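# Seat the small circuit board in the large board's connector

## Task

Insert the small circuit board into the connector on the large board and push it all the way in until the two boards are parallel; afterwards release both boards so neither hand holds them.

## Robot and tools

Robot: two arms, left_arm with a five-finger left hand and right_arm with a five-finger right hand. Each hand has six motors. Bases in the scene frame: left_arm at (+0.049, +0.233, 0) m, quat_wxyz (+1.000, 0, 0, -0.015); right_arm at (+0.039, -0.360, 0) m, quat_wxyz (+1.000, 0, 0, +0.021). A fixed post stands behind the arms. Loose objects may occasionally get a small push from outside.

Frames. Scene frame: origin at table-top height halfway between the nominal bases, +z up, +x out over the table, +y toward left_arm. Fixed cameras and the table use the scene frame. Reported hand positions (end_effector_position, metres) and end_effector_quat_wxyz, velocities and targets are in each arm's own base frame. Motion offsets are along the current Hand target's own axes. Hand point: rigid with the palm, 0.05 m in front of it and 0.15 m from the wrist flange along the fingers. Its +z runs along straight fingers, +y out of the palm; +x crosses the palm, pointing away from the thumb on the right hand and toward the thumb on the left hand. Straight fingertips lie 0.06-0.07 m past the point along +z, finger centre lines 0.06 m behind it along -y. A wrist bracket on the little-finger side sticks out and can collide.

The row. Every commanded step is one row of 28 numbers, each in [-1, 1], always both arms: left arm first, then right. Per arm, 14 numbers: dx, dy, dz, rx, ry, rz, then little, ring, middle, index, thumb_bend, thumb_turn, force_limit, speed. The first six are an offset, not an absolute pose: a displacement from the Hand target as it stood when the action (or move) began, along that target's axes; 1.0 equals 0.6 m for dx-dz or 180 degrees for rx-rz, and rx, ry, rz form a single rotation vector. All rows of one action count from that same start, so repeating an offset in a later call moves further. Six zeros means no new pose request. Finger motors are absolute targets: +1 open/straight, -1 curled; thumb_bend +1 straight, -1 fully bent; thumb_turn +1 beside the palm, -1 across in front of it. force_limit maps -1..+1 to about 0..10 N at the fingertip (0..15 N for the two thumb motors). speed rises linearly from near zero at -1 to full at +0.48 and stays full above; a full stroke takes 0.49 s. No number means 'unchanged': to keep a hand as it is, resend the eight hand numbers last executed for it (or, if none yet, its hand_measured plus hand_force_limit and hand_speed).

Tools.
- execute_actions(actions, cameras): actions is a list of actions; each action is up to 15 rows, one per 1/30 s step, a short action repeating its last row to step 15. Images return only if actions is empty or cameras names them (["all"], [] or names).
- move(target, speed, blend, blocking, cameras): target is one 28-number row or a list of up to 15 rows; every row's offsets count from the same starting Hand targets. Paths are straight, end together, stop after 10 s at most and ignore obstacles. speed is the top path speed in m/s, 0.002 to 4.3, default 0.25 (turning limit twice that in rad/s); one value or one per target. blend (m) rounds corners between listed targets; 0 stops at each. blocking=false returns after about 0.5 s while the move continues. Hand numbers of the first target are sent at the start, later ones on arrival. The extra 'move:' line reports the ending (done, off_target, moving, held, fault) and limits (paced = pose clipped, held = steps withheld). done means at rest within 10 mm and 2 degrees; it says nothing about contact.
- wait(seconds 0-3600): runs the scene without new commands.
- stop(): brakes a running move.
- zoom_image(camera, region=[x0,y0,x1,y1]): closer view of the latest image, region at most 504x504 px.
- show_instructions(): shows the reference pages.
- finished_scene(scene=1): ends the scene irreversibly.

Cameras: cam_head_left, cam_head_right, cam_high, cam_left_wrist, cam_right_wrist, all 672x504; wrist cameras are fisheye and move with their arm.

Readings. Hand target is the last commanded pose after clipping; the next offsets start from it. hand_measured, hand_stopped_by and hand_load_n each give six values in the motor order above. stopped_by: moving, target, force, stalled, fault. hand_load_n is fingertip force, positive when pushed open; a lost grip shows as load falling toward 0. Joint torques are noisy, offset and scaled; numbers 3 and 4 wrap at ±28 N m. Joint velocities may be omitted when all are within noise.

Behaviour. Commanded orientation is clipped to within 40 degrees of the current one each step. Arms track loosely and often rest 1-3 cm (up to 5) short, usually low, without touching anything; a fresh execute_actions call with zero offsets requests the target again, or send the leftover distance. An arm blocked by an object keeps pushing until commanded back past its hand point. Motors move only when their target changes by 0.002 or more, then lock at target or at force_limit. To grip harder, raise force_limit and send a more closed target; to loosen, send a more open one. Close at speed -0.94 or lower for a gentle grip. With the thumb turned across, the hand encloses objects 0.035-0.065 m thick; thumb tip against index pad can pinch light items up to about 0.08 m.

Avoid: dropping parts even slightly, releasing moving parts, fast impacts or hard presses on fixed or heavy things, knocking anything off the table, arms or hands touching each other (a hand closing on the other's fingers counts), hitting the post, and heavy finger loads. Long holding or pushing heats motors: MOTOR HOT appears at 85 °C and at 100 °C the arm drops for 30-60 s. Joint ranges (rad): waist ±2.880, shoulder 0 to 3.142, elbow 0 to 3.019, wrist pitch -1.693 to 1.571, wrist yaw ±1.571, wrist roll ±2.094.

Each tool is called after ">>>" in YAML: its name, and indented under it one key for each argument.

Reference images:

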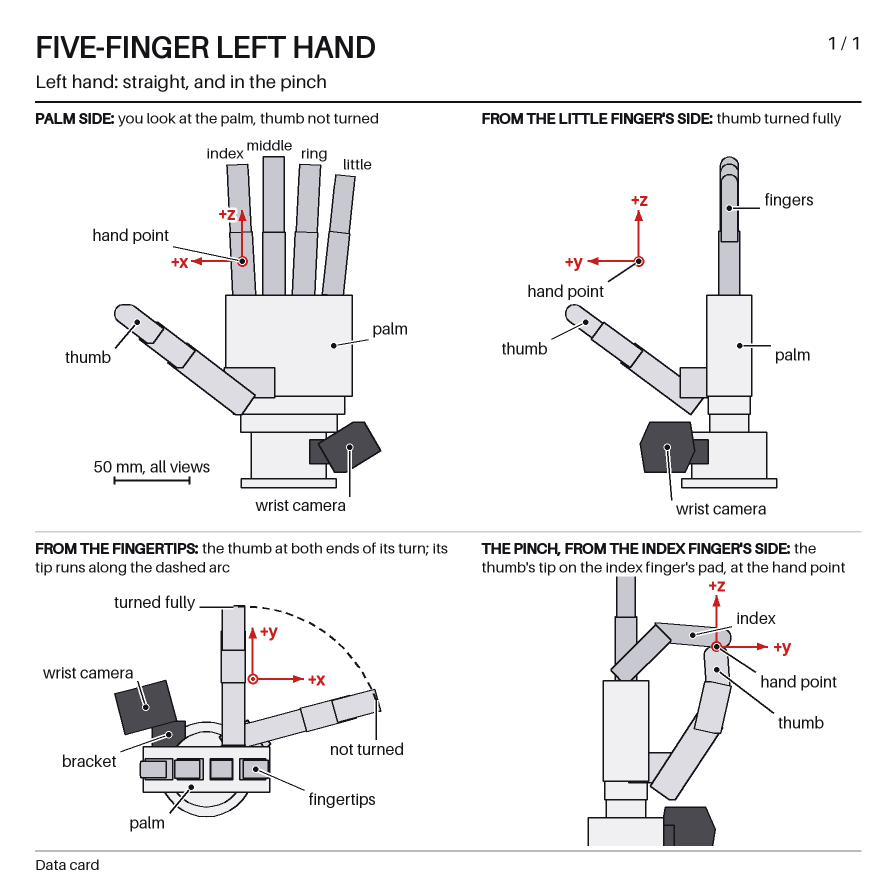

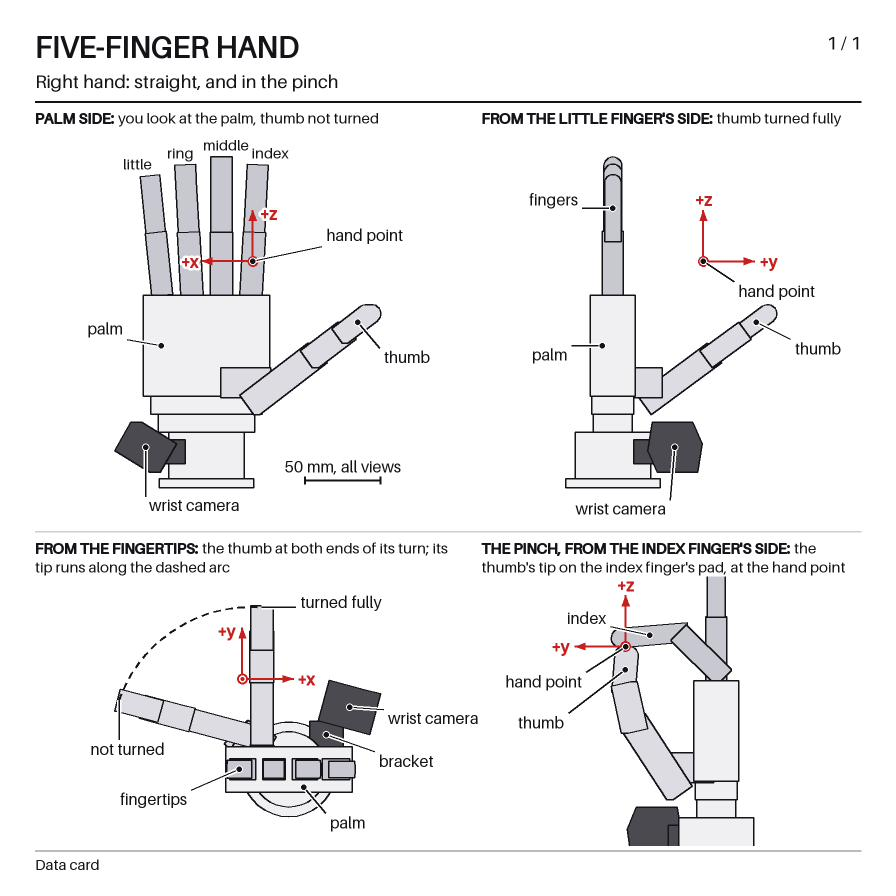

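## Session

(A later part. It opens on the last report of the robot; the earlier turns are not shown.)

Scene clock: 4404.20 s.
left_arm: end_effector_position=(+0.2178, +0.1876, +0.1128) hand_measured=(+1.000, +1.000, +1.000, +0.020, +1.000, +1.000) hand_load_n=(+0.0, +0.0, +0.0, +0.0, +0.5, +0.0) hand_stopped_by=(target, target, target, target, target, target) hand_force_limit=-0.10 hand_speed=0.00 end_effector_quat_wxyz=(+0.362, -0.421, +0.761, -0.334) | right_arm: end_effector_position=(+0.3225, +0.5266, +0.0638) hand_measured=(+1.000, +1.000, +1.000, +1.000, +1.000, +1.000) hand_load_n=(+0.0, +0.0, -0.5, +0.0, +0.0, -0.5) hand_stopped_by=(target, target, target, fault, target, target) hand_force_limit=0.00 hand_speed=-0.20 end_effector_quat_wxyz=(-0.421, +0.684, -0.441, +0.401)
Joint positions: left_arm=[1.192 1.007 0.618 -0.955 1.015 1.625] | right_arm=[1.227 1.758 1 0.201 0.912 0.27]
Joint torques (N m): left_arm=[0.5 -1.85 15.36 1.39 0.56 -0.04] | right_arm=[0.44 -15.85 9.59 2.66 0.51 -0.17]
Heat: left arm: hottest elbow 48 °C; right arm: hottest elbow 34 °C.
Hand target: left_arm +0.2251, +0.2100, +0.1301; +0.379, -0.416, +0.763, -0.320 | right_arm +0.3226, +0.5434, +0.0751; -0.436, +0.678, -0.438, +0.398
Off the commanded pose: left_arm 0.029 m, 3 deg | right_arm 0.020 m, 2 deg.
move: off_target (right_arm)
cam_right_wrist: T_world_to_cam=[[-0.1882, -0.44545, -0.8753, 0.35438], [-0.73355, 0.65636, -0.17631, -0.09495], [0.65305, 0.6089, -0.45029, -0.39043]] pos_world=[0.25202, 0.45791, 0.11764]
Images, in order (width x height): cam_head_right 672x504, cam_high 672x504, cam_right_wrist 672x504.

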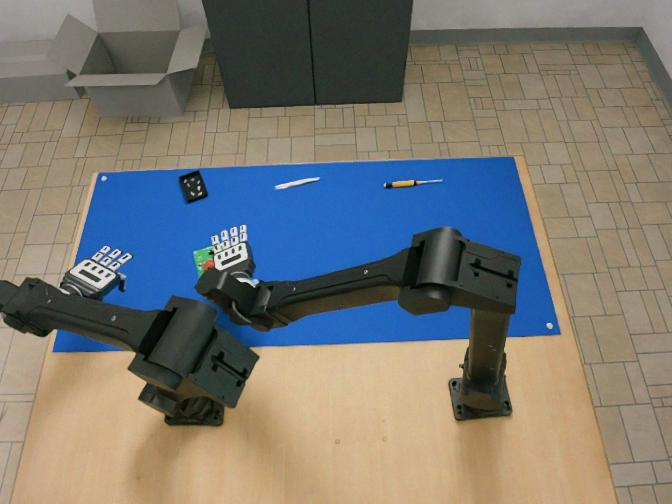

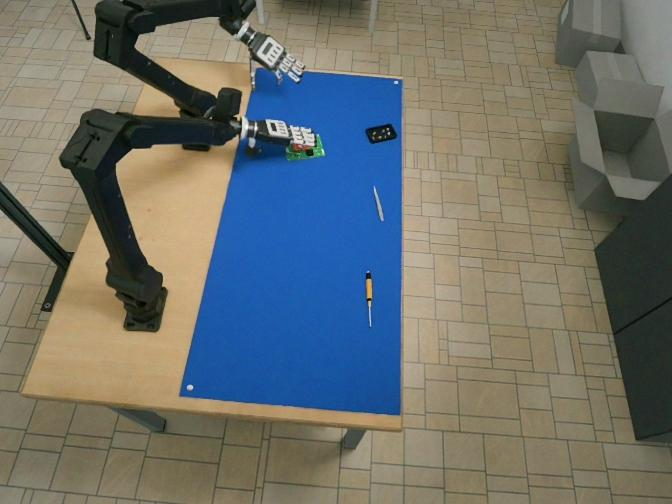

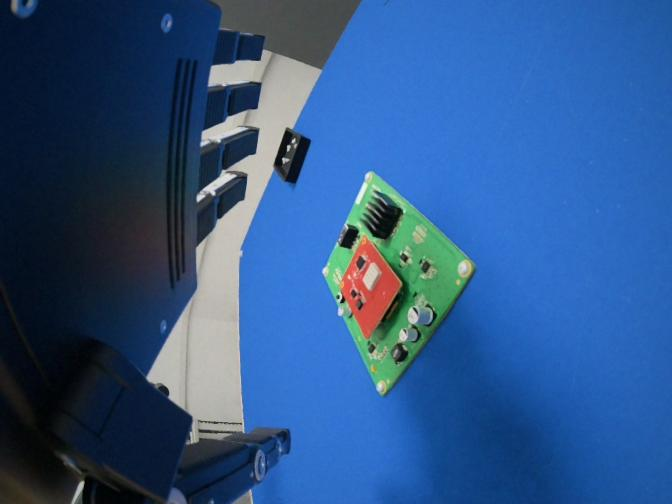

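>>> move:
  target: [0,0,0,0,0,0,1,1,1,0.02,1,1,-0.1,0.0,-0.0079,0.047,0.0152,0,0,0,1,1,1,1,1,1,0,-0.2]
  speed: 0.08
  cameras: ["cam_right_wrist"]

>>> zoom_image:
  camera: "cam_right_wrist"
  region: [320, 200, 420, 300]

Scene clock: 4412.87 s.
left_arm: end_effector_position=(+0.2178, +0.1876, +0.1128) hand_measured=(+1.000, +1.000, +1.000, +0.020, +1.000, +1.000) hand_load_n=(+0.0, +0.0, +0.0, +0.0, +0.0, -0.5) hand_stopped_by=(target, target, target, target, target, target) hand_force_limit=-0.10 hand_speed=0.00 end_effector_quat_wxyz=(+0.362, -0.421, +0.761, -0.334) | right_arm: end_effector_position=(+0.3255, +0.5348, +0.0477) hand_measured=(+1.000, +1.000, +1.000, +1.000, +1.000, +1.000) hand_load_n=(+0.0, +0.0, +0.0, -0.5, +0.0, -0.5) hand_stopped_by=(target, target, target, fault, target, target) hand_force_limit=0.00 hand_speed=-0.20 end_effector_quat_wxyz=(-0.432, +0.676, -0.444, +0.398)
Joint positions: left_arm=[1.192 1.007 0.618 -0.955 1.015 1.625] | right_arm=[1.227 1.808 1 0.279 0.912 0.27]
Joint torques (N m): left_arm=[1.49 -1.61 15.06 1.59 0.54 -0.12] | right_arm=[0.5 -15.33 7.83 2.66 0.47 -0.15]
Heat: left arm: hottest elbow 49 °C; right arm: hottest elbow 35 °C.
Hand target: left_arm +0.2251, +0.2100, +0.1301; +0.379, -0.416, +0.763, -0.320 | right_arm +0.3226, +0.5434, +0.0450; -0.436, +0.678, -0.438, +0.398
Off the commanded pose: left_arm 0.029 m, 3 deg | right_arm 0.009 m, 1 deg.
move: done
cam_right_wrist: T_world_to_cam=[[-0.17966, -0.42302, -0.88813, 0.33036], [-0.73209, 0.66054, -0.16653, -0.1042], [0.65709, 0.62027, -0.42836, -0.41312]] pos_world=[0.25452, 0.46483, 0.09908]

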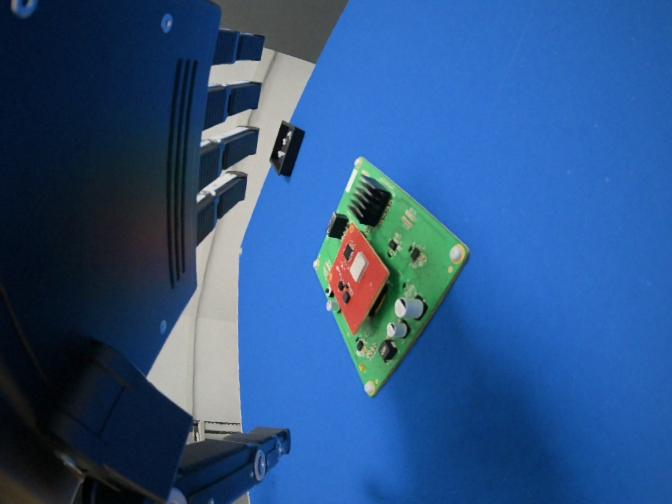

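Scaled by 5.040 from the camera's image (finer frame: 960x720).

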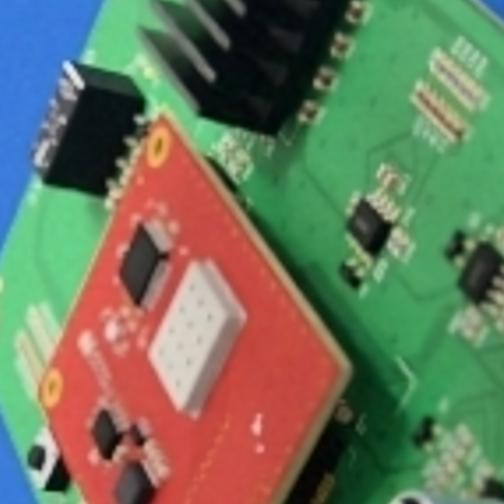

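>>> zoom_image:
  camera: "cam_right_wrist"
  region: [340, 260, 410, 330]

Scaled by 7.200 from the camera's image (finer frame: 960x720).

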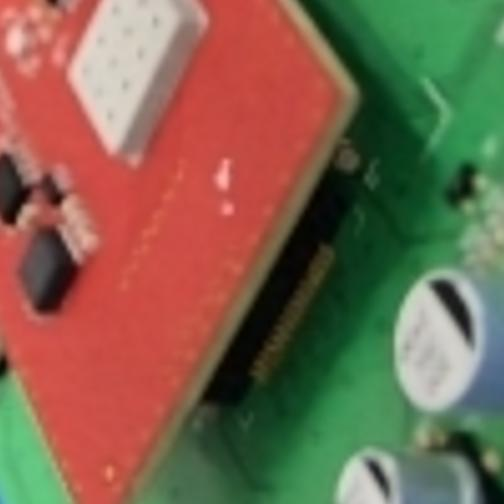

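>>> move:
  target: [0,0,0,0,0,0,1,1,1,0.02,1,1,-0.1,0.0,-0.0417,-0.0245,0.0488,0.0984,0,0.0514,1,1,1,1,1,1,0,-0.2]
  speed: 0.08
  cameras: ["cam_right_wrist"]

>>> zoom_image:
  camera: "cam_right_wrist"
  region: [320, 200, 420, 300]

Scene clock: 4436.90 s.
left_arm: end_effector_position=(+0.2178, +0.1876, +0.1128) hand_measured=(+1.000, +1.000, +1.000, +0.020, +1.000, +1.000) hand_load_n=(+0.0, +0.0, +0.0, +0.0, +0.0, +0.0) hand_stopped_by=(target, target, target, target, target, target) hand_force_limit=-0.10 hand_speed=0.00 end_effector_quat_wxyz=(+0.362, -0.421, +0.761, -0.334) | right_arm: end_effector_position=(+0.3518, +0.5715, +0.0544) hand_measured=(+1.000, +1.000, +1.000, +1.000, +1.000, +1.000) hand_load_n=(+0.0, +0.0, -0.5, +0.0, +0.0, -0.5) hand_stopped_by=(target, target, target, fault, target, target) hand_force_limit=0.00 hand_speed=-0.20 end_effector_quat_wxyz=(+0.565, -0.561, +0.431, -0.424)
Joint positions: left_arm=[1.192 1.007 0.618 -0.955 1.015 1.625] | right_arm=[1.231 2.02 0.992 1.026 0.96 0.013]
Joint torques (N m): left_arm=[0.5 -1.73 15.15 1.33 0.59 -0.08] | right_arm=[0.79 -16.44 6.27 2.65 0.11 -0.16]
Heat: left arm: hottest elbow 51 °C; right arm: hottest elbow 34 °C.
Hand target: left_arm +0.2251, +0.2100, +0.1301; +0.379, -0.416, +0.763, -0.320 | right_arm +0.3458, +0.5775, +0.0461; +0.566, -0.565, +0.425, -0.424
Off the commanded pose: left_arm 0.029 m, 3 deg | right_arm 0.012 m, 1 deg.
move: off_target (right_arm)
cam_right_wrist: T_world_to_cam=[[0.06303, -0.18909, -0.97993, 0.14249], [-0.68609, 0.70486, -0.18014, -0.14883], [0.72478, 0.68368, -0.08531, -0.52897]] pos_world=[0.27229, 0.49349, 0.06769]

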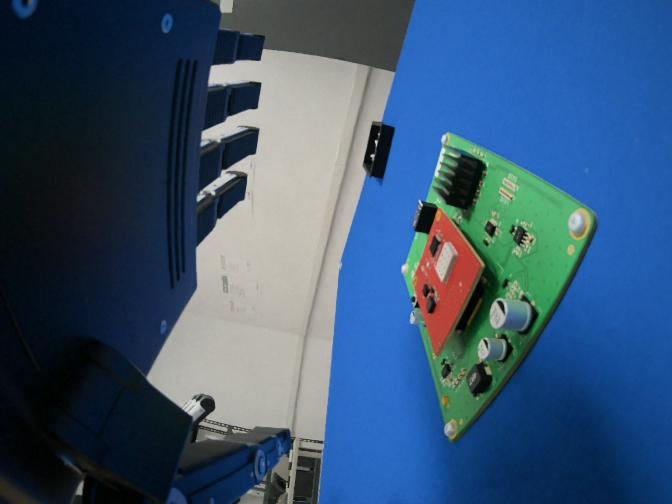

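Scaled by 5.040 from the camera's image (finer frame: 960x720).

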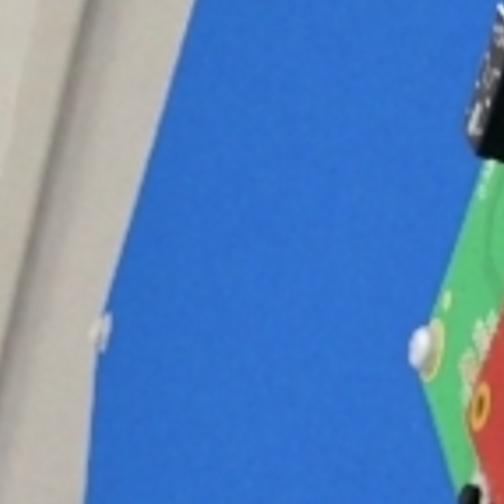

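>>> zoom_image:
  camera: "cam_right_wrist"
  region: [440, 260, 540, 360]

>>> zoom_image:
  camera: "cam_right_wrist"
  region: [455, 270, 505, 345]

Scaled by 5.040 from the camera's image (finer frame: 960x720).

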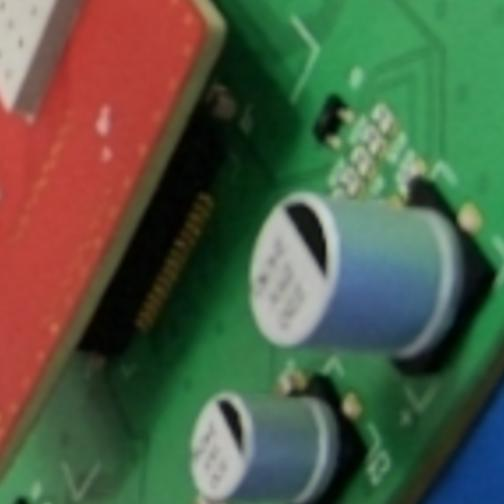

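Scaled by 6.720 from the camera's image (finer frame: 960x720).

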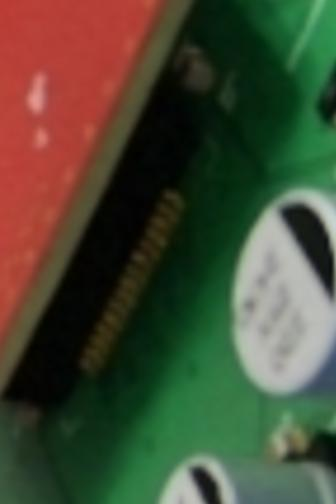

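>>> move:
  target: [0,0,0,0,0,0,1,1,1,0.02,1,1,-0.1,0.0,0,0.0367,0,0,0,0,1,1,1,1,1,1,0,-0.2]
  speed: 0.06
  cameras: ["cam_right_wrist"]

>>> zoom_image:
  camera: "cam_right_wrist"
  region: [450, 220, 550, 330]

Scene clock: 4483.90 s.
left_arm: end_effector_position=(+0.2178, +0.1876, +0.1128) hand_measured=(+1.000, +1.000, +1.000, +0.020, +1.000, +1.000) hand_load_n=(+0.0, +0.0, +0.0, +0.0, +0.0, +0.0) hand_stopped_by=(target, target, target, target, target, target) hand_force_limit=-0.10 hand_speed=0.00 end_effector_quat_wxyz=(+0.362, -0.421, +0.761, -0.334) | right_arm: end_effector_position=(+0.3511, +0.5694, +0.0284) hand_measured=(+1.000, +1.000, +1.000, +1.000, +1.000, +1.000) hand_load_n=(+0.0, +0.0, +0.0, +0.0, +0.0, -0.5) hand_stopped_by=(target, target, target, fault, target, target) hand_force_limit=0.00 hand_speed=-0.20 end_effector_quat_wxyz=(+0.562, -0.564, +0.430, -0.425)
Joint positions: left_arm=[1.192 1.007 0.618 -0.955 1.015 1.625] | right_arm=[1.231 2.078 0.992 1.075 0.96 0.013]
Joint torques (N m): left_arm=[0.44 -2.55 15.08 1.39 0.57 -0.08] | right_arm=[0.5 -17.38 6.12 2.71 0.15 -0.15]
Heat: left arm: hottest elbow 53 °C; right arm: hottest elbow 32 °C.
Hand target: left_arm +0.2251, +0.2100, +0.1301; +0.379, -0.416, +0.763, -0.320 | right_arm +0.3458, +0.5775, +0.0242; +0.565, -0.565, +0.425, -0.424
Off the commanded pose: left_arm 0.029 m, 3 deg | right_arm 0.011 m, 1 deg.
move: off_target (right_arm)
cam_right_wrist: T_world_to_cam=[[0.06041, -0.1979, -0.97836, 0.12252], [-0.68658, 0.70322, -0.18464, -0.15129], [0.72454, 0.68288, -0.0934, -0.52843]] pos_world=[0.27159, 0.49149, 0.04258]

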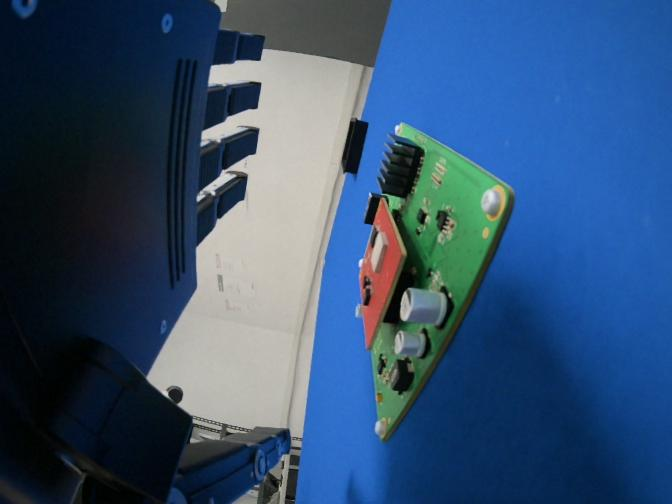

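Scaled by 4.582 from the camera's image (finer frame: 960x720).

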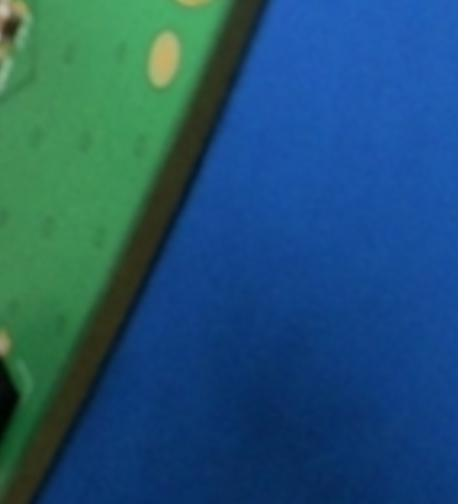

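>>> zoom_image:
  camera: "cam_right_wrist"
  region: [350, 230, 440, 350]

>>> zoom_image:
  camera: "cam_right_wrist"
  region: [370, 235, 420, 335]

Scaled by 4.200 from the camera's image (finer frame: 960x720).

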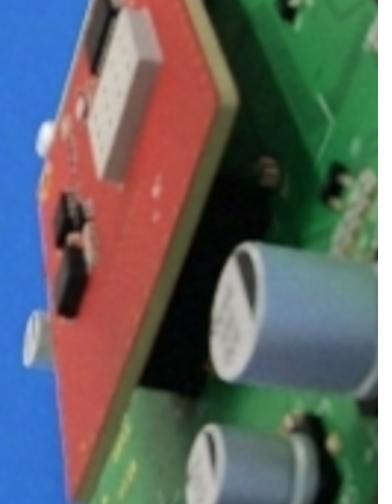

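Scaled by 5.040 from the camera's image (finer frame: 960x720).

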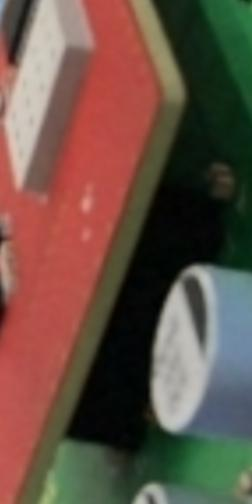

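>>> zoom_image:
  camera: "cam_right_wrist"
  region: [380, 262, 420, 332]

>>> zoom_image:
  camera: "cam_right_wrist"
  region: [350, 180, 430, 270]

Scaled by 7.200 from the camera's image (finer frame: 960x720).

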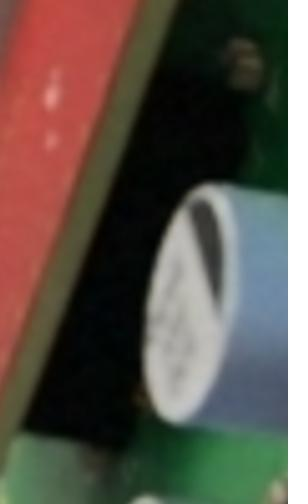

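Scaled by 5.600 from the camera's image (finer frame: 960x720).

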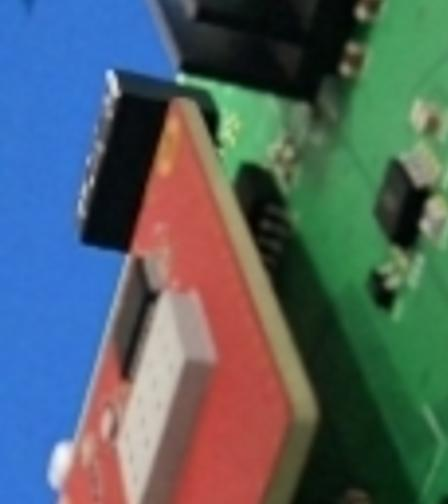

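>>> move:
  target:
    - [0,0,0,0,0,0,1,1,1,0.02,1,1,-0.1,0.0,0,-0.1,0,0,0,0,1,1,1,1,1,1,0,-0.2]
    - [0,0,0,0,0,0,1,1,1,0.02,1,1,-0.1,0.0,0.352,-0.2333,-0.1025,0,0,0,1,1,1,1,1,1,0,-0.2]
    - [0.2428,-0.1956,0.1938,0.0599,0.1982,0.0891,1,1,1,-1,1,1,-0.1,0.0,0.352,-0.2333,-0.1025,0,0,0,1,1,1,1,1,1,0,-0.2]
  speed: 0.2
  blend: 0.01
  cameras: ["cam_left_wrist","cam_head_right"]

Scene clock: 4614.60 s.
left_arm: end_effector_position=(+0.2946, +0.0010, +0.1044) hand_measured=(+1.000, +1.000, +1.000, -1.000, +1.000, +1.000) hand_load_n=(+0.0, +0.0, +0.0, +0.0, +0.0, +0.0) hand_stopped_by=(target, target, target, target, target, target) hand_force_limit=-0.10 hand_speed=0.00 end_effector_quat_wxyz=(+0.188, -0.164, +0.857, -0.451) | right_arm: end_effector_position=(+0.3439, +0.3640, +0.1692) hand_measured=(+1.000, +1.000, +1.000, +1.000, +1.000, +1.000) hand_load_n=(+0.0, +0.0, +0.0, +0.0, +0.0, +0.0) hand_stopped_by=(target, target, target, fault, target, target) hand_force_limit=0.00 hand_speed=-0.20 end_effector_quat_wxyz=(+0.574, -0.560, +0.425, -0.420)
Joint positions: left_arm=[0.472 1.093 0.65 -0.95 1.011 1.567] | right_arm=[1.033 1.336 0.477 0.875 0.742 0.007]
Joint torques (N m): left_arm=[-0.15 -2.37 14.6 1.33 0.56 -0.14] | right_arm=[-1.55 -8.88 6.27 1.57 -0.01 -0.1]
Heat: left arm: hottest elbow 54 °C; right arm: hottest elbow 31 °C.
Hand target: left_arm +0.3155, +0.0094, +0.1196; +0.205, -0.153, +0.858, -0.445 | right_arm +0.3457, +0.3574, +0.1639; +0.565, -0.565, +0.425, -0.424
Off the commanded pose: left_arm 0.027 m, 2 deg | right_arm 0.009 m, 1 deg.
move: off_target (left_arm); target 3's new numbers were sent with left_arm's hand 0.027 m and 2 deg from that target
cam_left_wrist: T_world_to_cam=[[-0.11329, -0.67786, 0.72641, -0.03663], [-0.9919, 0.11941, -0.04326, 0.2917], [-0.05742, -0.72543, -0.6859, 0.2065]] pos_world=[0.29705, 0.09014, 0.18086]
Images, in order (width x height): cam_head_right 672x504, cam_left_wrist 672x504.

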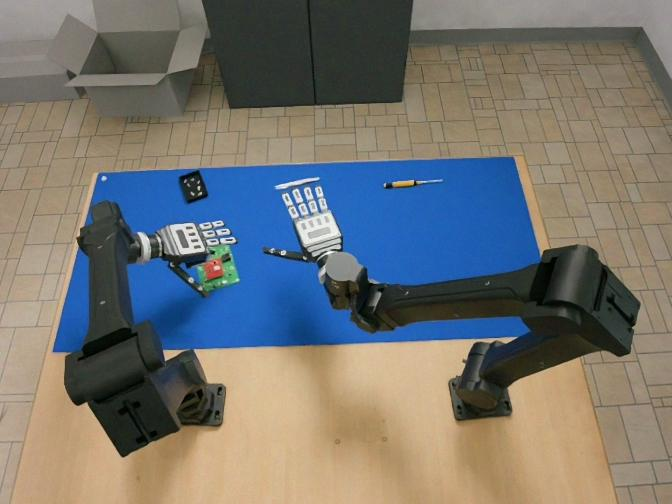

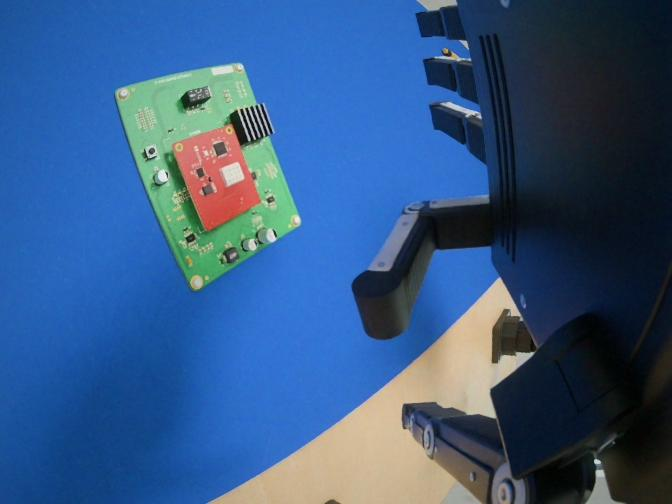

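>>> move:
  target: [0,0.002,-0.002,0,0,0,1,1,1,-1,1,1,-0.1,0.0,0,0,0,0,0,0,1,1,1,1,1,1,0,-0.2]
  speed: 0.1

Scene clock: 4622.17 s.
left_arm: end_effector_position=(+0.2946, +0.0010, +0.1039) hand_measured=(+1.000, +1.000, +1.000, -1.000, +1.000, +1.000) hand_load_n=(+0.0, +0.0, +0.0, +0.0, +0.5, +0.0) hand_stopped_by=(target, target, target, target, target, target) hand_force_limit=-0.10 hand_speed=0.00 end_effector_quat_wxyz=(+0.187, -0.164, +0.857, -0.451) | right_arm: end_effector_position=(+0.3439, +0.3640, +0.1692) hand_measured=(+1.000, +1.000, +1.000, +1.000, +1.000, +1.000) hand_load_n=(+0.0, -0.5, -0.5, +0.0, +0.0, -0.5) hand_stopped_by=(target, target, target, fault, target, target) hand_force_limit=0.00 hand_speed=-0.20 end_effector_quat_wxyz=(+0.574, -0.560, +0.425, -0.420)
Joint positions: left_arm=[0.472 1.095 0.65 -0.95 1.011 1.567] | right_arm=[1.033 1.336 0.477 0.875 0.742 0.007]
Joint torques (N m): left_arm=[0.91 -3.72 14.78 1.07 0.49 -0.03] | right_arm=[-1.14 -9 6.27 1.65 -0.04 -0.1]
Heat: left arm: hottest elbow 53 °C; right arm: hottest elbow 31 °C.
Hand target: left_arm +0.3148, +0.0109, +0.1193; +0.205, -0.153, +0.858, -0.445 | right_arm +0.3457, +0.3574, +0.1639; +0.565, -0.565, +0.425, -0.424
Off the commanded pose: left_arm 0.027 m, 3 deg | right_arm 0.009 m, 1 deg.
move: off_target (left_arm)

>>> move:
  target:
    - [-0.0307,-0.0559,-0.0287,0,0,0,1,1,1,-1,1,1,-0.1,0.0,0,0,0,0,0,0,1,1,1,1,1,1,0,-0.2]
    - [0.0205,0.0822,0.0508,0,0,0,1,1,1,-1,1,1,-0.1,0.0,0,0,0,0,0,0,1,1,1,1,1,1,0,-0.2]
  speed: 0.15
  cameras: ["cam_left_wrist"]

Scene clock: 4630.20 s.
left_arm: end_effector_position=(+0.3185, +0.0118, +0.0685) hand_measured=(+1.000, +1.000, +1.000, -1.000, +1.000, +1.000) hand_load_n=(+0.0, +0.0, +0.0, +0.0, +0.0, +0.0) hand_stopped_by=(target, target, target, target, target, target) hand_force_limit=-0.10 hand_speed=0.00 end_effector_quat_wxyz=(+0.209, -0.149, +0.858, -0.444) | right_arm: end_effector_position=(+0.3439, +0.3640, +0.1692) hand_measured=(+1.000, +1.000, +1.000, +1.000, +1.000, +1.000) hand_load_n=(+0.0, +0.0, +0.0, +0.0, +0.0, -0.5) hand_stopped_by=(target, target, target, fault, target, target) hand_force_limit=0.00 hand_speed=-0.20 end_effector_quat_wxyz=(+0.574, -0.560, +0.425, -0.420)
Joint positions: left_arm=[0.467 1.201 0.618 -0.753 1.01 1.565] | right_arm=[1.033 1.336 0.477 0.875 0.742 0.007]
Joint torques (N m): left_arm=[0.67 -4.42 8.03 1.39 0.61 0.01] | right_arm=[-1.79 -9.05 6.24 1.65 -0.02 -0.09]
Heat: left arm: hottest elbow 52 °C; right arm: hottest elbow 31 °C.
Hand target: left_arm +0.3151, +0.0115, +0.0600; +0.205, -0.153, +0.858, -0.445 | right_arm +0.3457, +0.3574, +0.1639; +0.565, -0.565, +0.425, -0.424
Off the commanded pose: left_arm 0.009 m, 1 deg | right_arm 0.009 m, 1 deg.
move: done
cam_left_wrist: T_world_to_cam=[[-0.14946, -0.69561, 0.7027, 0.01283], [-0.98841, 0.12434, -0.08714, 0.31444], [-0.02676, -0.70758, -0.70613, 0.18257]] pos_world=[0.3176, 0.09901, 0.14731]

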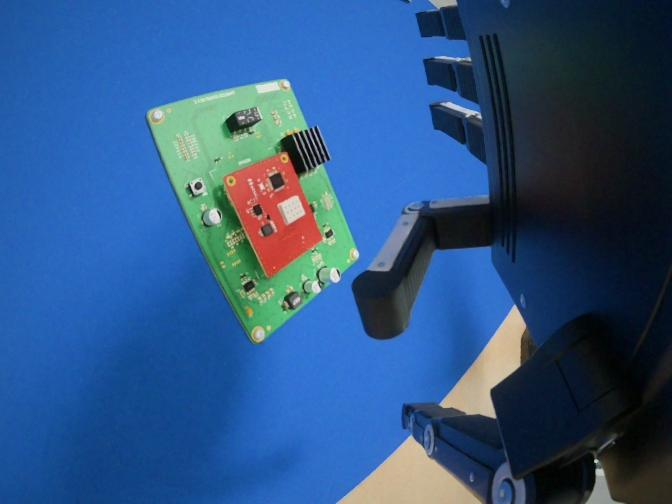

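>>> move:
  target: [0.0182,0.0555,0.0325,0,0,0,1,1,1,-1,1,1,-0.1,0.0,0,0,0,0,0,0,1,1,1,1,1,1,0,-0.2]
  speed: 0.1
  cameras: ["cam_left_wrist"]

Scene clock: 4644.07 s.
left_arm: end_effector_position=(+0.3165, +0.0118, +0.0279) hand_measured=(+1.000, +1.000, +1.000, -1.000, +1.000, +1.000) hand_load_n=(+0.0, +0.0, +0.0, +0.0, +0.0, +0.0) hand_stopped_by=(target, target, target, target, target, target) hand_force_limit=-0.10 hand_speed=0.00 end_effector_quat_wxyz=(+0.208, -0.150, +0.858, -0.444) | right_arm: end_effector_position=(+0.3439, +0.3640, +0.1692) hand_measured=(+1.000, +1.000, +1.000, +1.000, +1.000, +1.000) hand_load_n=(+0.0, +0.0, +0.0, +0.0, +0.0, +0.0) hand_stopped_by=(target, target, target, fault, target, target) hand_force_limit=0.00 hand_speed=-0.20 end_effector_quat_wxyz=(+0.574, -0.560, +0.425, -0.420)
Joint positions: left_arm=[0.47 1.291 0.557 -0.609 1.01 1.569] | right_arm=[1.033 1.336 0.477 0.875 0.742 0.007]
Joint torques (N m): left_arm=[0.73 -5.3 7.13 1.43 0.68 0.08] | right_arm=[-1.2 -9.23 6.23 1.63 -0.04 -0.11]
Heat: left arm: hottest elbow 49 °C; right arm: hottest elbow 31 °C.
Hand target: left_arm +0.3124, +0.0115, +0.0201; +0.205, -0.153, +0.858, -0.445 | right_arm +0.3457, +0.3574, +0.1639; +0.565, -0.565, +0.425, -0.424
Off the commanded pose: left_arm 0.009 m, 1 deg | right_arm 0.009 m, 1 deg.
move: done
cam_left_wrist: T_world_to_cam=[[-0.14674, -0.69493, 0.70395, 0.0401], [-0.98877, 0.12355, -0.08414, 0.30899], [-0.0285, -0.70839, -0.70525, 0.15432]] pos_world=[0.3158, 0.09901, 0.10661]

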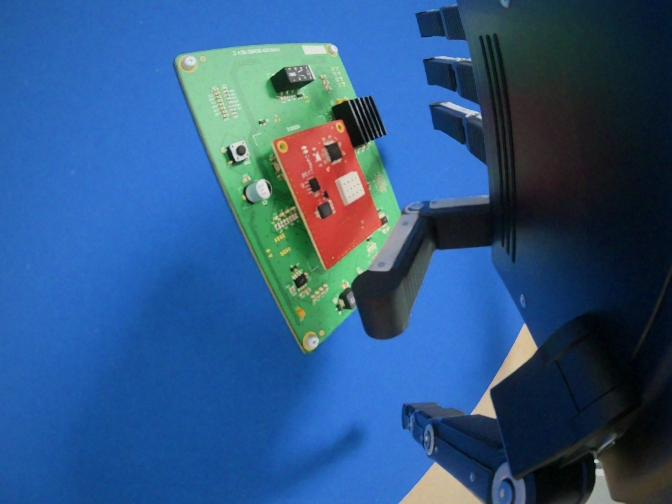

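>>> move:
  target: [0.0079,0.0196,0.0105,0,0,0,1,1,1,-1,1,1,-0.1,0.0,0,0,0,0,0,0,1,1,1,1,1,1,0,-0.2]
  speed: 0.05
  cameras: ["cam_left_wrist"]

>>> zoom_image:
  camera: "cam_left_wrist"
  region: [240, 90, 440, 290]

Scene clock: 4657.77 s.
left_arm: end_effector_position=(+0.3146, +0.0114, +0.0135) hand_measured=(+1.000, +1.000, +1.000, -1.000, +1.000, +1.000) hand_load_n=(-0.5, +0.0, +0.0, +0.0, +0.0, +0.0) hand_stopped_by=(target, target, target, target, target, target) hand_force_limit=-0.10 hand_speed=0.00 end_effector_quat_wxyz=(+0.207, -0.151, +0.858, -0.445) | right_arm: end_effector_position=(+0.3439, +0.3640, +0.1692) hand_measured=(+1.000, +1.000, +1.000, +1.000, +1.000, +1.000) hand_load_n=(+0.0, +0.0, +0.0, +0.0, +0.0, -0.5) hand_stopped_by=(target, target, target, fault, target, target) hand_force_limit=0.00 hand_speed=-0.20 end_effector_quat_wxyz=(+0.574, -0.560, +0.425, -0.420)
Joint positions: left_arm=[0.472 1.327 0.537 -0.558 1.01 1.571] | right_arm=[1.033 1.336 0.477 0.875 0.742 0.007]
Joint torques (N m): left_arm=[0.5 -4.95 6.64 1.5 0.7 0.09] | right_arm=[-1.49 -9.11 6.22 1.66 -0.02 -0.11]
Heat: left arm: hottest elbow 47 °C; right arm: hottest elbow 31 °C.
Hand target: left_arm +0.3103, +0.0115, +0.0059; +0.205, -0.153, +0.858, -0.445 | right_arm +0.3457, +0.3574, +0.1639; +0.565, -0.565, +0.425, -0.424
Off the commanded pose: left_arm 0.009 m, 0 deg | right_arm 0.009 m, 1 deg.
move: done
cam_left_wrist: T_world_to_cam=[[-0.14435, -0.69422, 0.70514, 0.04891], [-0.98907, 0.12293, -0.08145, 0.30593], [-0.03014, -0.70919, -0.70437, 0.14449]] pos_world=[0.314, 0.09881, 0.0922]

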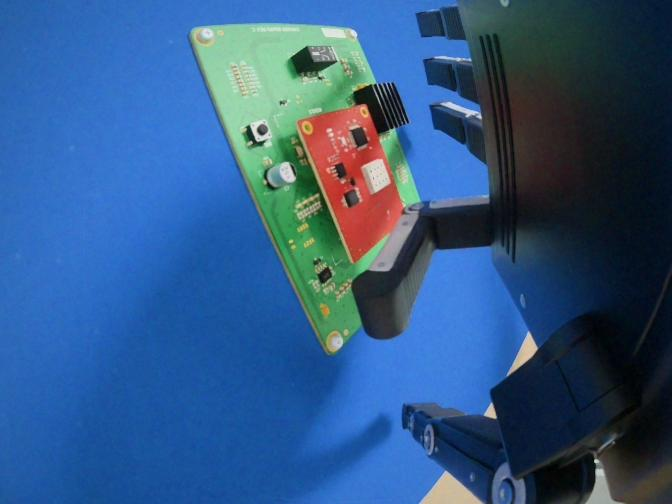

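Scaled by 2.520 from the camera's image (finer frame: 960x720).

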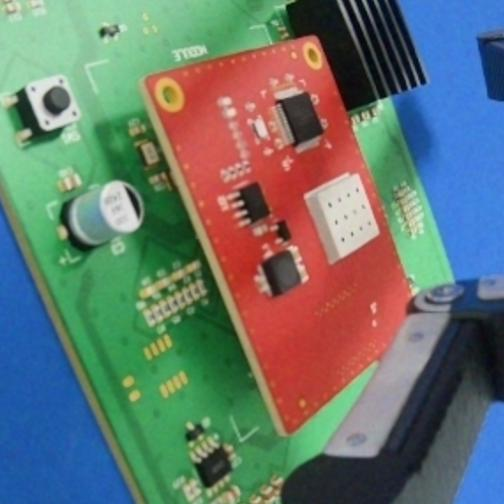

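>>> move:
  target: [-0.0042,0.0083,0.0078,0,0,0,1,1,1,-1,1,1,-0.1,0.0,0,0,0,0,0,0,1,1,1,1,1,1,0,-0.2]
  speed: 0.05

Scene clock: 4675.13 s.
left_arm: end_effector_position=(+0.3182, +0.0133, +0.0068) hand_measured=(+1.000, +1.000, +1.000, -1.000, +1.000, +1.000) hand_load_n=(+0.0, +0.0, +0.0, +0.0, +0.0, +0.0) hand_stopped_by=(target, target, target, target, target, target) hand_force_limit=-0.10 hand_speed=0.00 end_effector_quat_wxyz=(+0.209, -0.150, +0.858, -0.444) | right_arm: end_effector_position=(+0.3439, +0.3640, +0.1692) hand_measured=(+1.000, +1.000, +1.000, +1.000, +1.000, +1.000) hand_load_n=(+0.0, +0.0, +0.0, -0.5, +0.0, -0.5) hand_stopped_by=(target, target, target, fault, target, target) hand_force_limit=0.00 hand_speed=-0.20 end_effector_quat_wxyz=(+0.574, -0.560, +0.425, -0.420)
Joint positions: left_arm=[0.472 1.355 0.537 -0.526 1.01 1.571] | right_arm=[1.033 1.336 0.477 0.875 0.742 0.007]
Joint torques (N m): left_arm=[0.67 -5.13 6.78 1.43 0.6 0.04] | right_arm=[-1.44 -9 6.22 1.59 -0.03 -0.11]
Heat: left arm: hottest elbow 44 °C; right arm: hottest elbow 31 °C.
Hand target: left_arm +0.3144, +0.0121, -0.0001; +0.205, -0.153, +0.858, -0.445 | right_arm +0.3457, +0.3574, +0.1639; +0.565, -0.565, +0.425, -0.424
Off the commanded pose: left_arm 0.008 m, 1 deg | right_arm 0.009 m, 1 deg.
move: done

>>> wait:
  seconds: 0.1
  cameras: ["cam_left_wrist"]

>>> zoom_image:
  camera: "cam_left_wrist"
  region: [270, 90, 470, 290]

Scene clock: 4678.30 s.
left_arm: end_effector_position=(+0.3183, +0.0133, +0.0068) hand_measured=(+1.000, +1.000, +1.000, -1.000, +1.000, +1.000) hand_load_n=(+0.0, +0.0, +0.0, +0.0, +0.0, +0.0) hand_stopped_by=(target, target, target, target, target, target) hand_force_limit=-0.10 hand_speed=0.00 end_effector_quat_wxyz=(+0.209, -0.150, +0.858, -0.444) | right_arm: end_effector_position=(+0.3439, +0.3640, +0.1692) hand_measured=(+1.000, +1.000, +1.000, +1.000, +1.000, +1.000) hand_load_n=(+0.0, +0.0, +0.0, -0.5, +0.0, -0.5) hand_stopped_by=(target, target, target, fault, target, target) hand_force_limit=0.00 hand_speed=-0.20 end_effector_quat_wxyz=(+0.574, -0.560, +0.425, -0.420)
Joint positions: left_arm=[0.472 1.355 0.537 -0.526 1.01 1.571] | right_arm=[1.033 1.336 0.477 0.875 0.742 0.007]
Joint torques (N m): left_arm=[0.97 -4.66 6.64 1.26 0.64 0.06] | right_arm=[-1.26 -8.88 6.16 1.63 -0.02 -0.1]
Heat: left arm: hottest elbow 44 °C; right arm: hottest elbow 31 °C.
Hand target: left_arm +0.3144, +0.0121, -0.0001; +0.205, -0.153, +0.858, -0.445 | right_arm +0.3457, +0.3574, +0.1639; +0.565, -0.565, +0.425, -0.424
Off the commanded pose: left_arm 0.008 m, 1 deg | right_arm 0.009 m, 1 deg.
wait: 0.10 s; at rest from the start
cam_left_wrist: T_world_to_cam=[[-0.14748, -0.69584, 0.70289, 0.05657], [-0.9887, 0.12311, -0.08557, 0.30876], [-0.02699, -0.70757, -0.70613, 0.14013]] pos_world=[0.31739, 0.10051, 0.08561]

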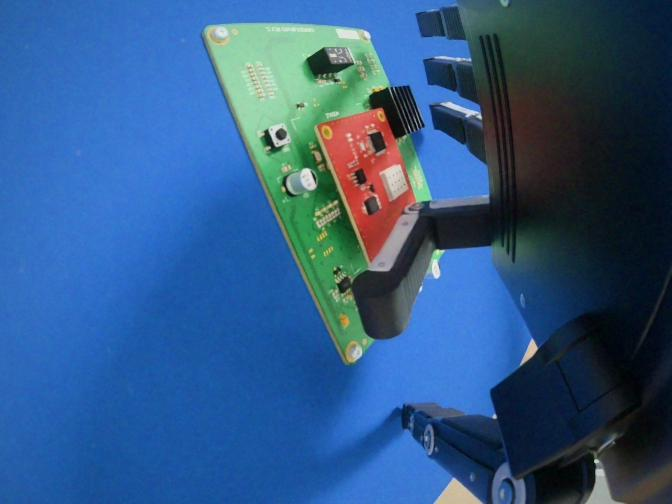

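Scaled by 2.520 from the camera's image (finer frame: 960x720).

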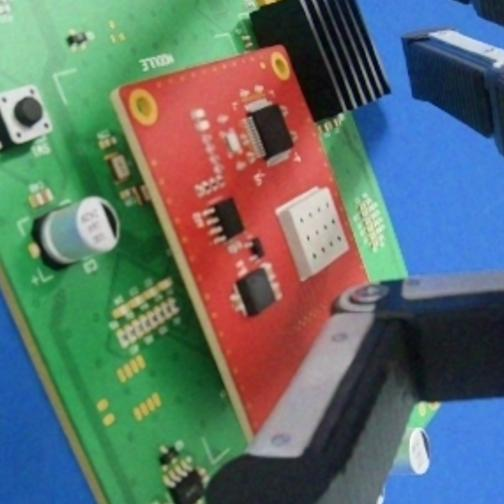

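>>> move:
  target: [0.0065,0.0141,0.007,0,0,0,1,1,1,-1,1,1,-0.1,0.0,0,0,0,0,0,0,1,1,1,1,1,1,0,-0.2]
  speed: 0.04
  cameras: ["cam_left_wrist"]

>>> zoom_image:
  camera: "cam_left_wrist"
  region: [270, 90, 470, 290]

Scene clock: 4687.17 s.
left_arm: end_effector_position=(+0.3213, +0.0137, +0.0034) hand_measured=(+1.000, +1.000, +1.000, -1.000, +1.000, +1.000) hand_load_n=(+0.0, +0.0, +0.0, +0.0, +0.0, +0.0) hand_stopped_by=(target, target, target, target, target, target) hand_force_limit=-0.10 hand_speed=0.00 end_effector_quat_wxyz=(+0.213, -0.148, +0.857, -0.446) | right_arm: end_effector_position=(+0.3439, +0.3640, +0.1692) hand_measured=(+1.000, +1.000, +1.000, +1.000, +1.000, +1.000) hand_load_n=(+0.0, +0.0, +0.0, +0.0, +0.0, -0.5) hand_stopped_by=(target, target, target, fault, target, target) hand_force_limit=0.00 hand_speed=-0.20 end_effector_quat_wxyz=(+0.574, -0.560, +0.425, -0.420)
Joint positions: left_arm=[0.472 1.37 0.534 -0.496 1.017 1.569] | right_arm=[1.033 1.336 0.477 0.875 0.742 0.007]
Joint torques (N m): left_arm=[-0.03 -4.72 5.56 1.59 0.43 0.1] | right_arm=[-1.44 -8.94 6.3 1.68 0 -0.11]
Heat: left arm: hottest elbow 42 °C; right arm: hottest elbow 31 °C.
Hand target: left_arm +0.3124, +0.0121, -0.0101; +0.205, -0.153, +0.858, -0.445 | right_arm +0.3457, +0.3574, +0.1639; +0.565, -0.565, +0.425, -0.424
Off the commanded pose: left_arm 0.016 m, 1 deg | right_arm 0.009 m, 1 deg.
move: off_target (left_arm)
cam_left_wrist: T_world_to_cam=[[-0.15503, -0.69391, 0.70317, 0.06212], [-0.98772, 0.12276, -0.09662, 0.31116], [-0.01927, -0.70952, -0.70442, 0.13559]] pos_world=[0.31958, 0.10111, 0.0819]

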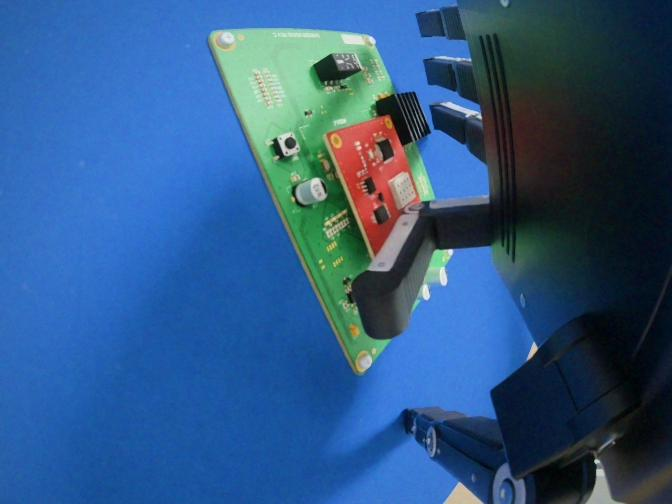

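Scaled by 2.520 from the camera's image (finer frame: 960x720).

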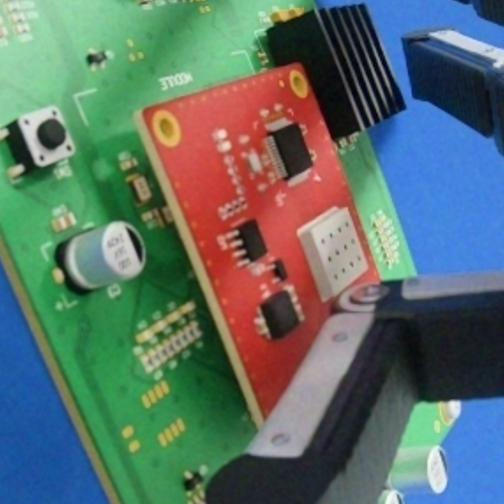

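>>> move:
  target: [0.0165,0.0273,0.0137,0,0,0,1,1,1,-1,1,1,-0.1,0.0,0,0,0,0,0,0,1,1,1,1,1,1,0,-0.2]
  speed: 0.04
  cameras: ["cam_left_wrist"]

>>> zoom_image:
  camera: "cam_left_wrist"
  region: [270, 90, 470, 290]

Scene clock: 4694.53 s.
left_arm: end_effector_position=(+0.3202, +0.0161, -0.0015) hand_measured=(+1.000, +1.000, +1.000, -1.000, +1.000, +1.000) hand_load_n=(+0.0, -0.5, +0.0, +0.0, +1.0, +0.0) hand_stopped_by=(target, target, target, target, target, target) hand_force_limit=-0.10 hand_speed=0.00 end_effector_quat_wxyz=(+0.214, -0.169, +0.849, -0.453) | right_arm: end_effector_position=(+0.3439, +0.3640, +0.1692) hand_measured=(+1.000, +1.000, +1.000, +1.000, +1.000, +1.000) hand_load_n=(+0.0, +0.0, +0.0, +0.0, +0.0, -0.5) hand_stopped_by=(target, target, target, fault, target, target) hand_force_limit=0.00 hand_speed=-0.20 end_effector_quat_wxyz=(+0.574, -0.560, +0.425, -0.420)
Joint positions: left_arm=[0.491 1.388 0.521 -0.455 1.031 1.528] | right_arm=[1.033 1.336 0.477 0.875 0.742 0.007]
Joint torques (N m): left_arm=[-0.21 -2.55 3.97 2.02 -0.03 0.61] | right_arm=[-1.38 -9.11 6.3 1.59 -0.02 -0.1]
Heat: left arm: hottest elbow 42 °C; right arm: hottest elbow 31 °C.
Hand target: left_arm +0.3065, +0.0112, -0.0300; +0.205, -0.153, +0.858, -0.445 | right_arm +0.3457, +0.3574, +0.1639; +0.565, -0.565, +0.425, -0.424
Off the commanded pose: left_arm 0.032 m, 3 deg | right_arm 0.009 m, 1 deg.
move: off_target (left_arm)
cam_left_wrist: T_world_to_cam=[[-0.12138, -0.67938, 0.72368, 0.05599], [-0.9926, 0.08461, -0.08706, 0.31148], [-0.00208, -0.72889, -0.68462, 0.12877]] pos_world=[0.31624, 0.10555, 0.07476]

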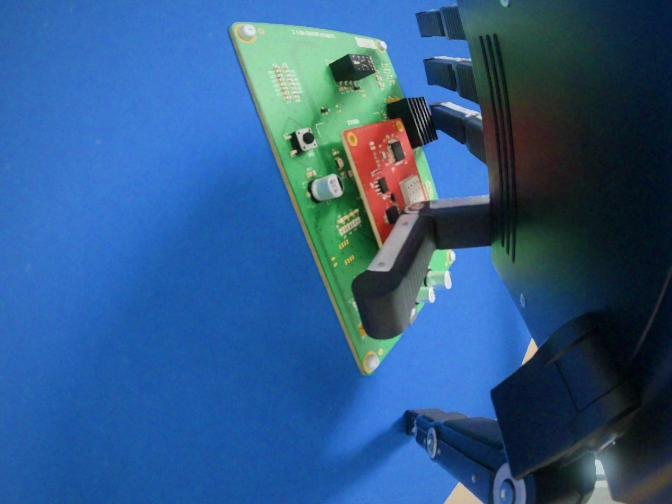

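Scaled by 2.520 from the camera's image (finer frame: 960x720).

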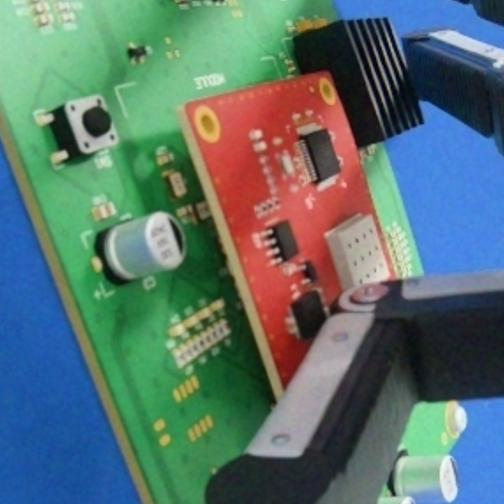

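>>> move:
  target: [0.013,0.028,0.014,0,0,0,1,1,1,-1,1,1,-0.1,0.0,0,0,0,0,0,0,1,1,1,1,1,1,0,-0.2]
  speed: 0.04
  cameras: ["cam_left_wrist"]

>>> zoom_image:
  camera: "cam_left_wrist"
  region: [270, 90, 470, 290]

Scene clock: 4716.80 s.
left_arm: end_effector_position=(+0.3192, +0.0174, -0.0043) hand_measured=(+1.000, +1.000, +1.000, -1.000, +1.000, +1.000) hand_load_n=(+0.0, +0.0, +0.0, +0.5, +2.5, +0.0) hand_stopped_by=(target, target, target, target, target, target) hand_force_limit=-0.10 hand_speed=0.00 end_effector_quat_wxyz=(+0.216, -0.182, +0.840, -0.463) | right_arm: end_effector_position=(+0.3439, +0.3640, +0.1692) hand_measured=(+1.000, +1.000, +1.000, +1.000, +1.000, +1.000) hand_load_n=(+0.0, +0.0, +0.0, +0.0, +0.0, +0.0) hand_stopped_by=(target, target, target, fault, target, target) hand_force_limit=0.00 hand_speed=-0.20 end_effector_quat_wxyz=(+0.574, -0.560, +0.425, -0.420)
Joint positions: left_arm=[0.51 1.405 0.512 -0.428 1.054 1.508] | right_arm=[1.033 1.336 0.477 0.875 0.742 0.007]
Joint torques (N m): left_arm=[-1.79 -0.91 2.47 2.96 -0.82 0.97] | right_arm=[-1.38 -8.82 6.3 1.59 -0.02 -0.09]
Heat: left arm: hottest elbow 40 °C; right arm: hottest elbow 31 °C.
Hand target: left_arm +0.3023, +0.0110, -0.0500; +0.205, -0.153, +0.858, -0.445 | right_arm +0.3457, +0.3574, +0.1639; +0.565, -0.565, +0.425, -0.424
Off the commanded pose: left_arm 0.049 m, 5 deg | right_arm 0.009 m, 1 deg.
move: off_target (left_arm)
cam_left_wrist: T_world_to_cam=[[-0.10547, -0.66022, 0.74363, 0.05346], [-0.99433, 0.05981, -0.08793, 0.3111], [0.01357, -0.74869, -0.66278, 0.12314]] pos_world=[0.3133, 0.10888, 0.06921]

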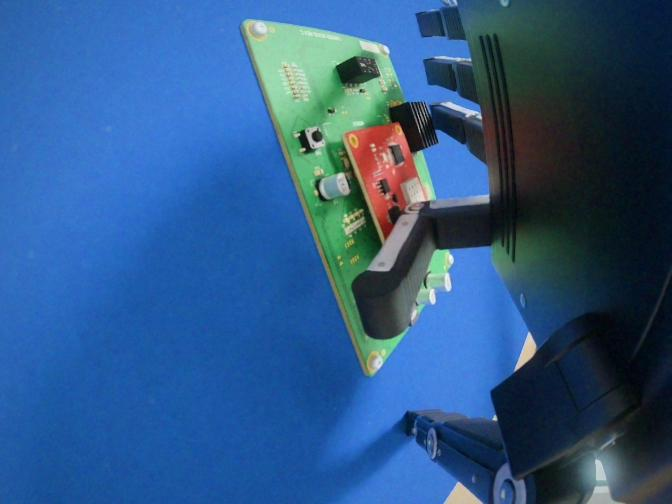

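Scaled by 2.520 from the camera's image (finer frame: 960x720).

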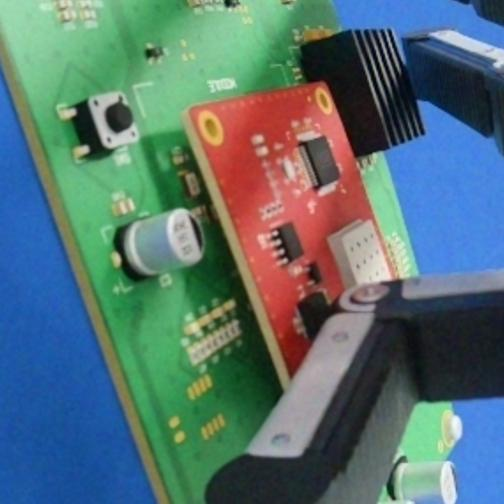

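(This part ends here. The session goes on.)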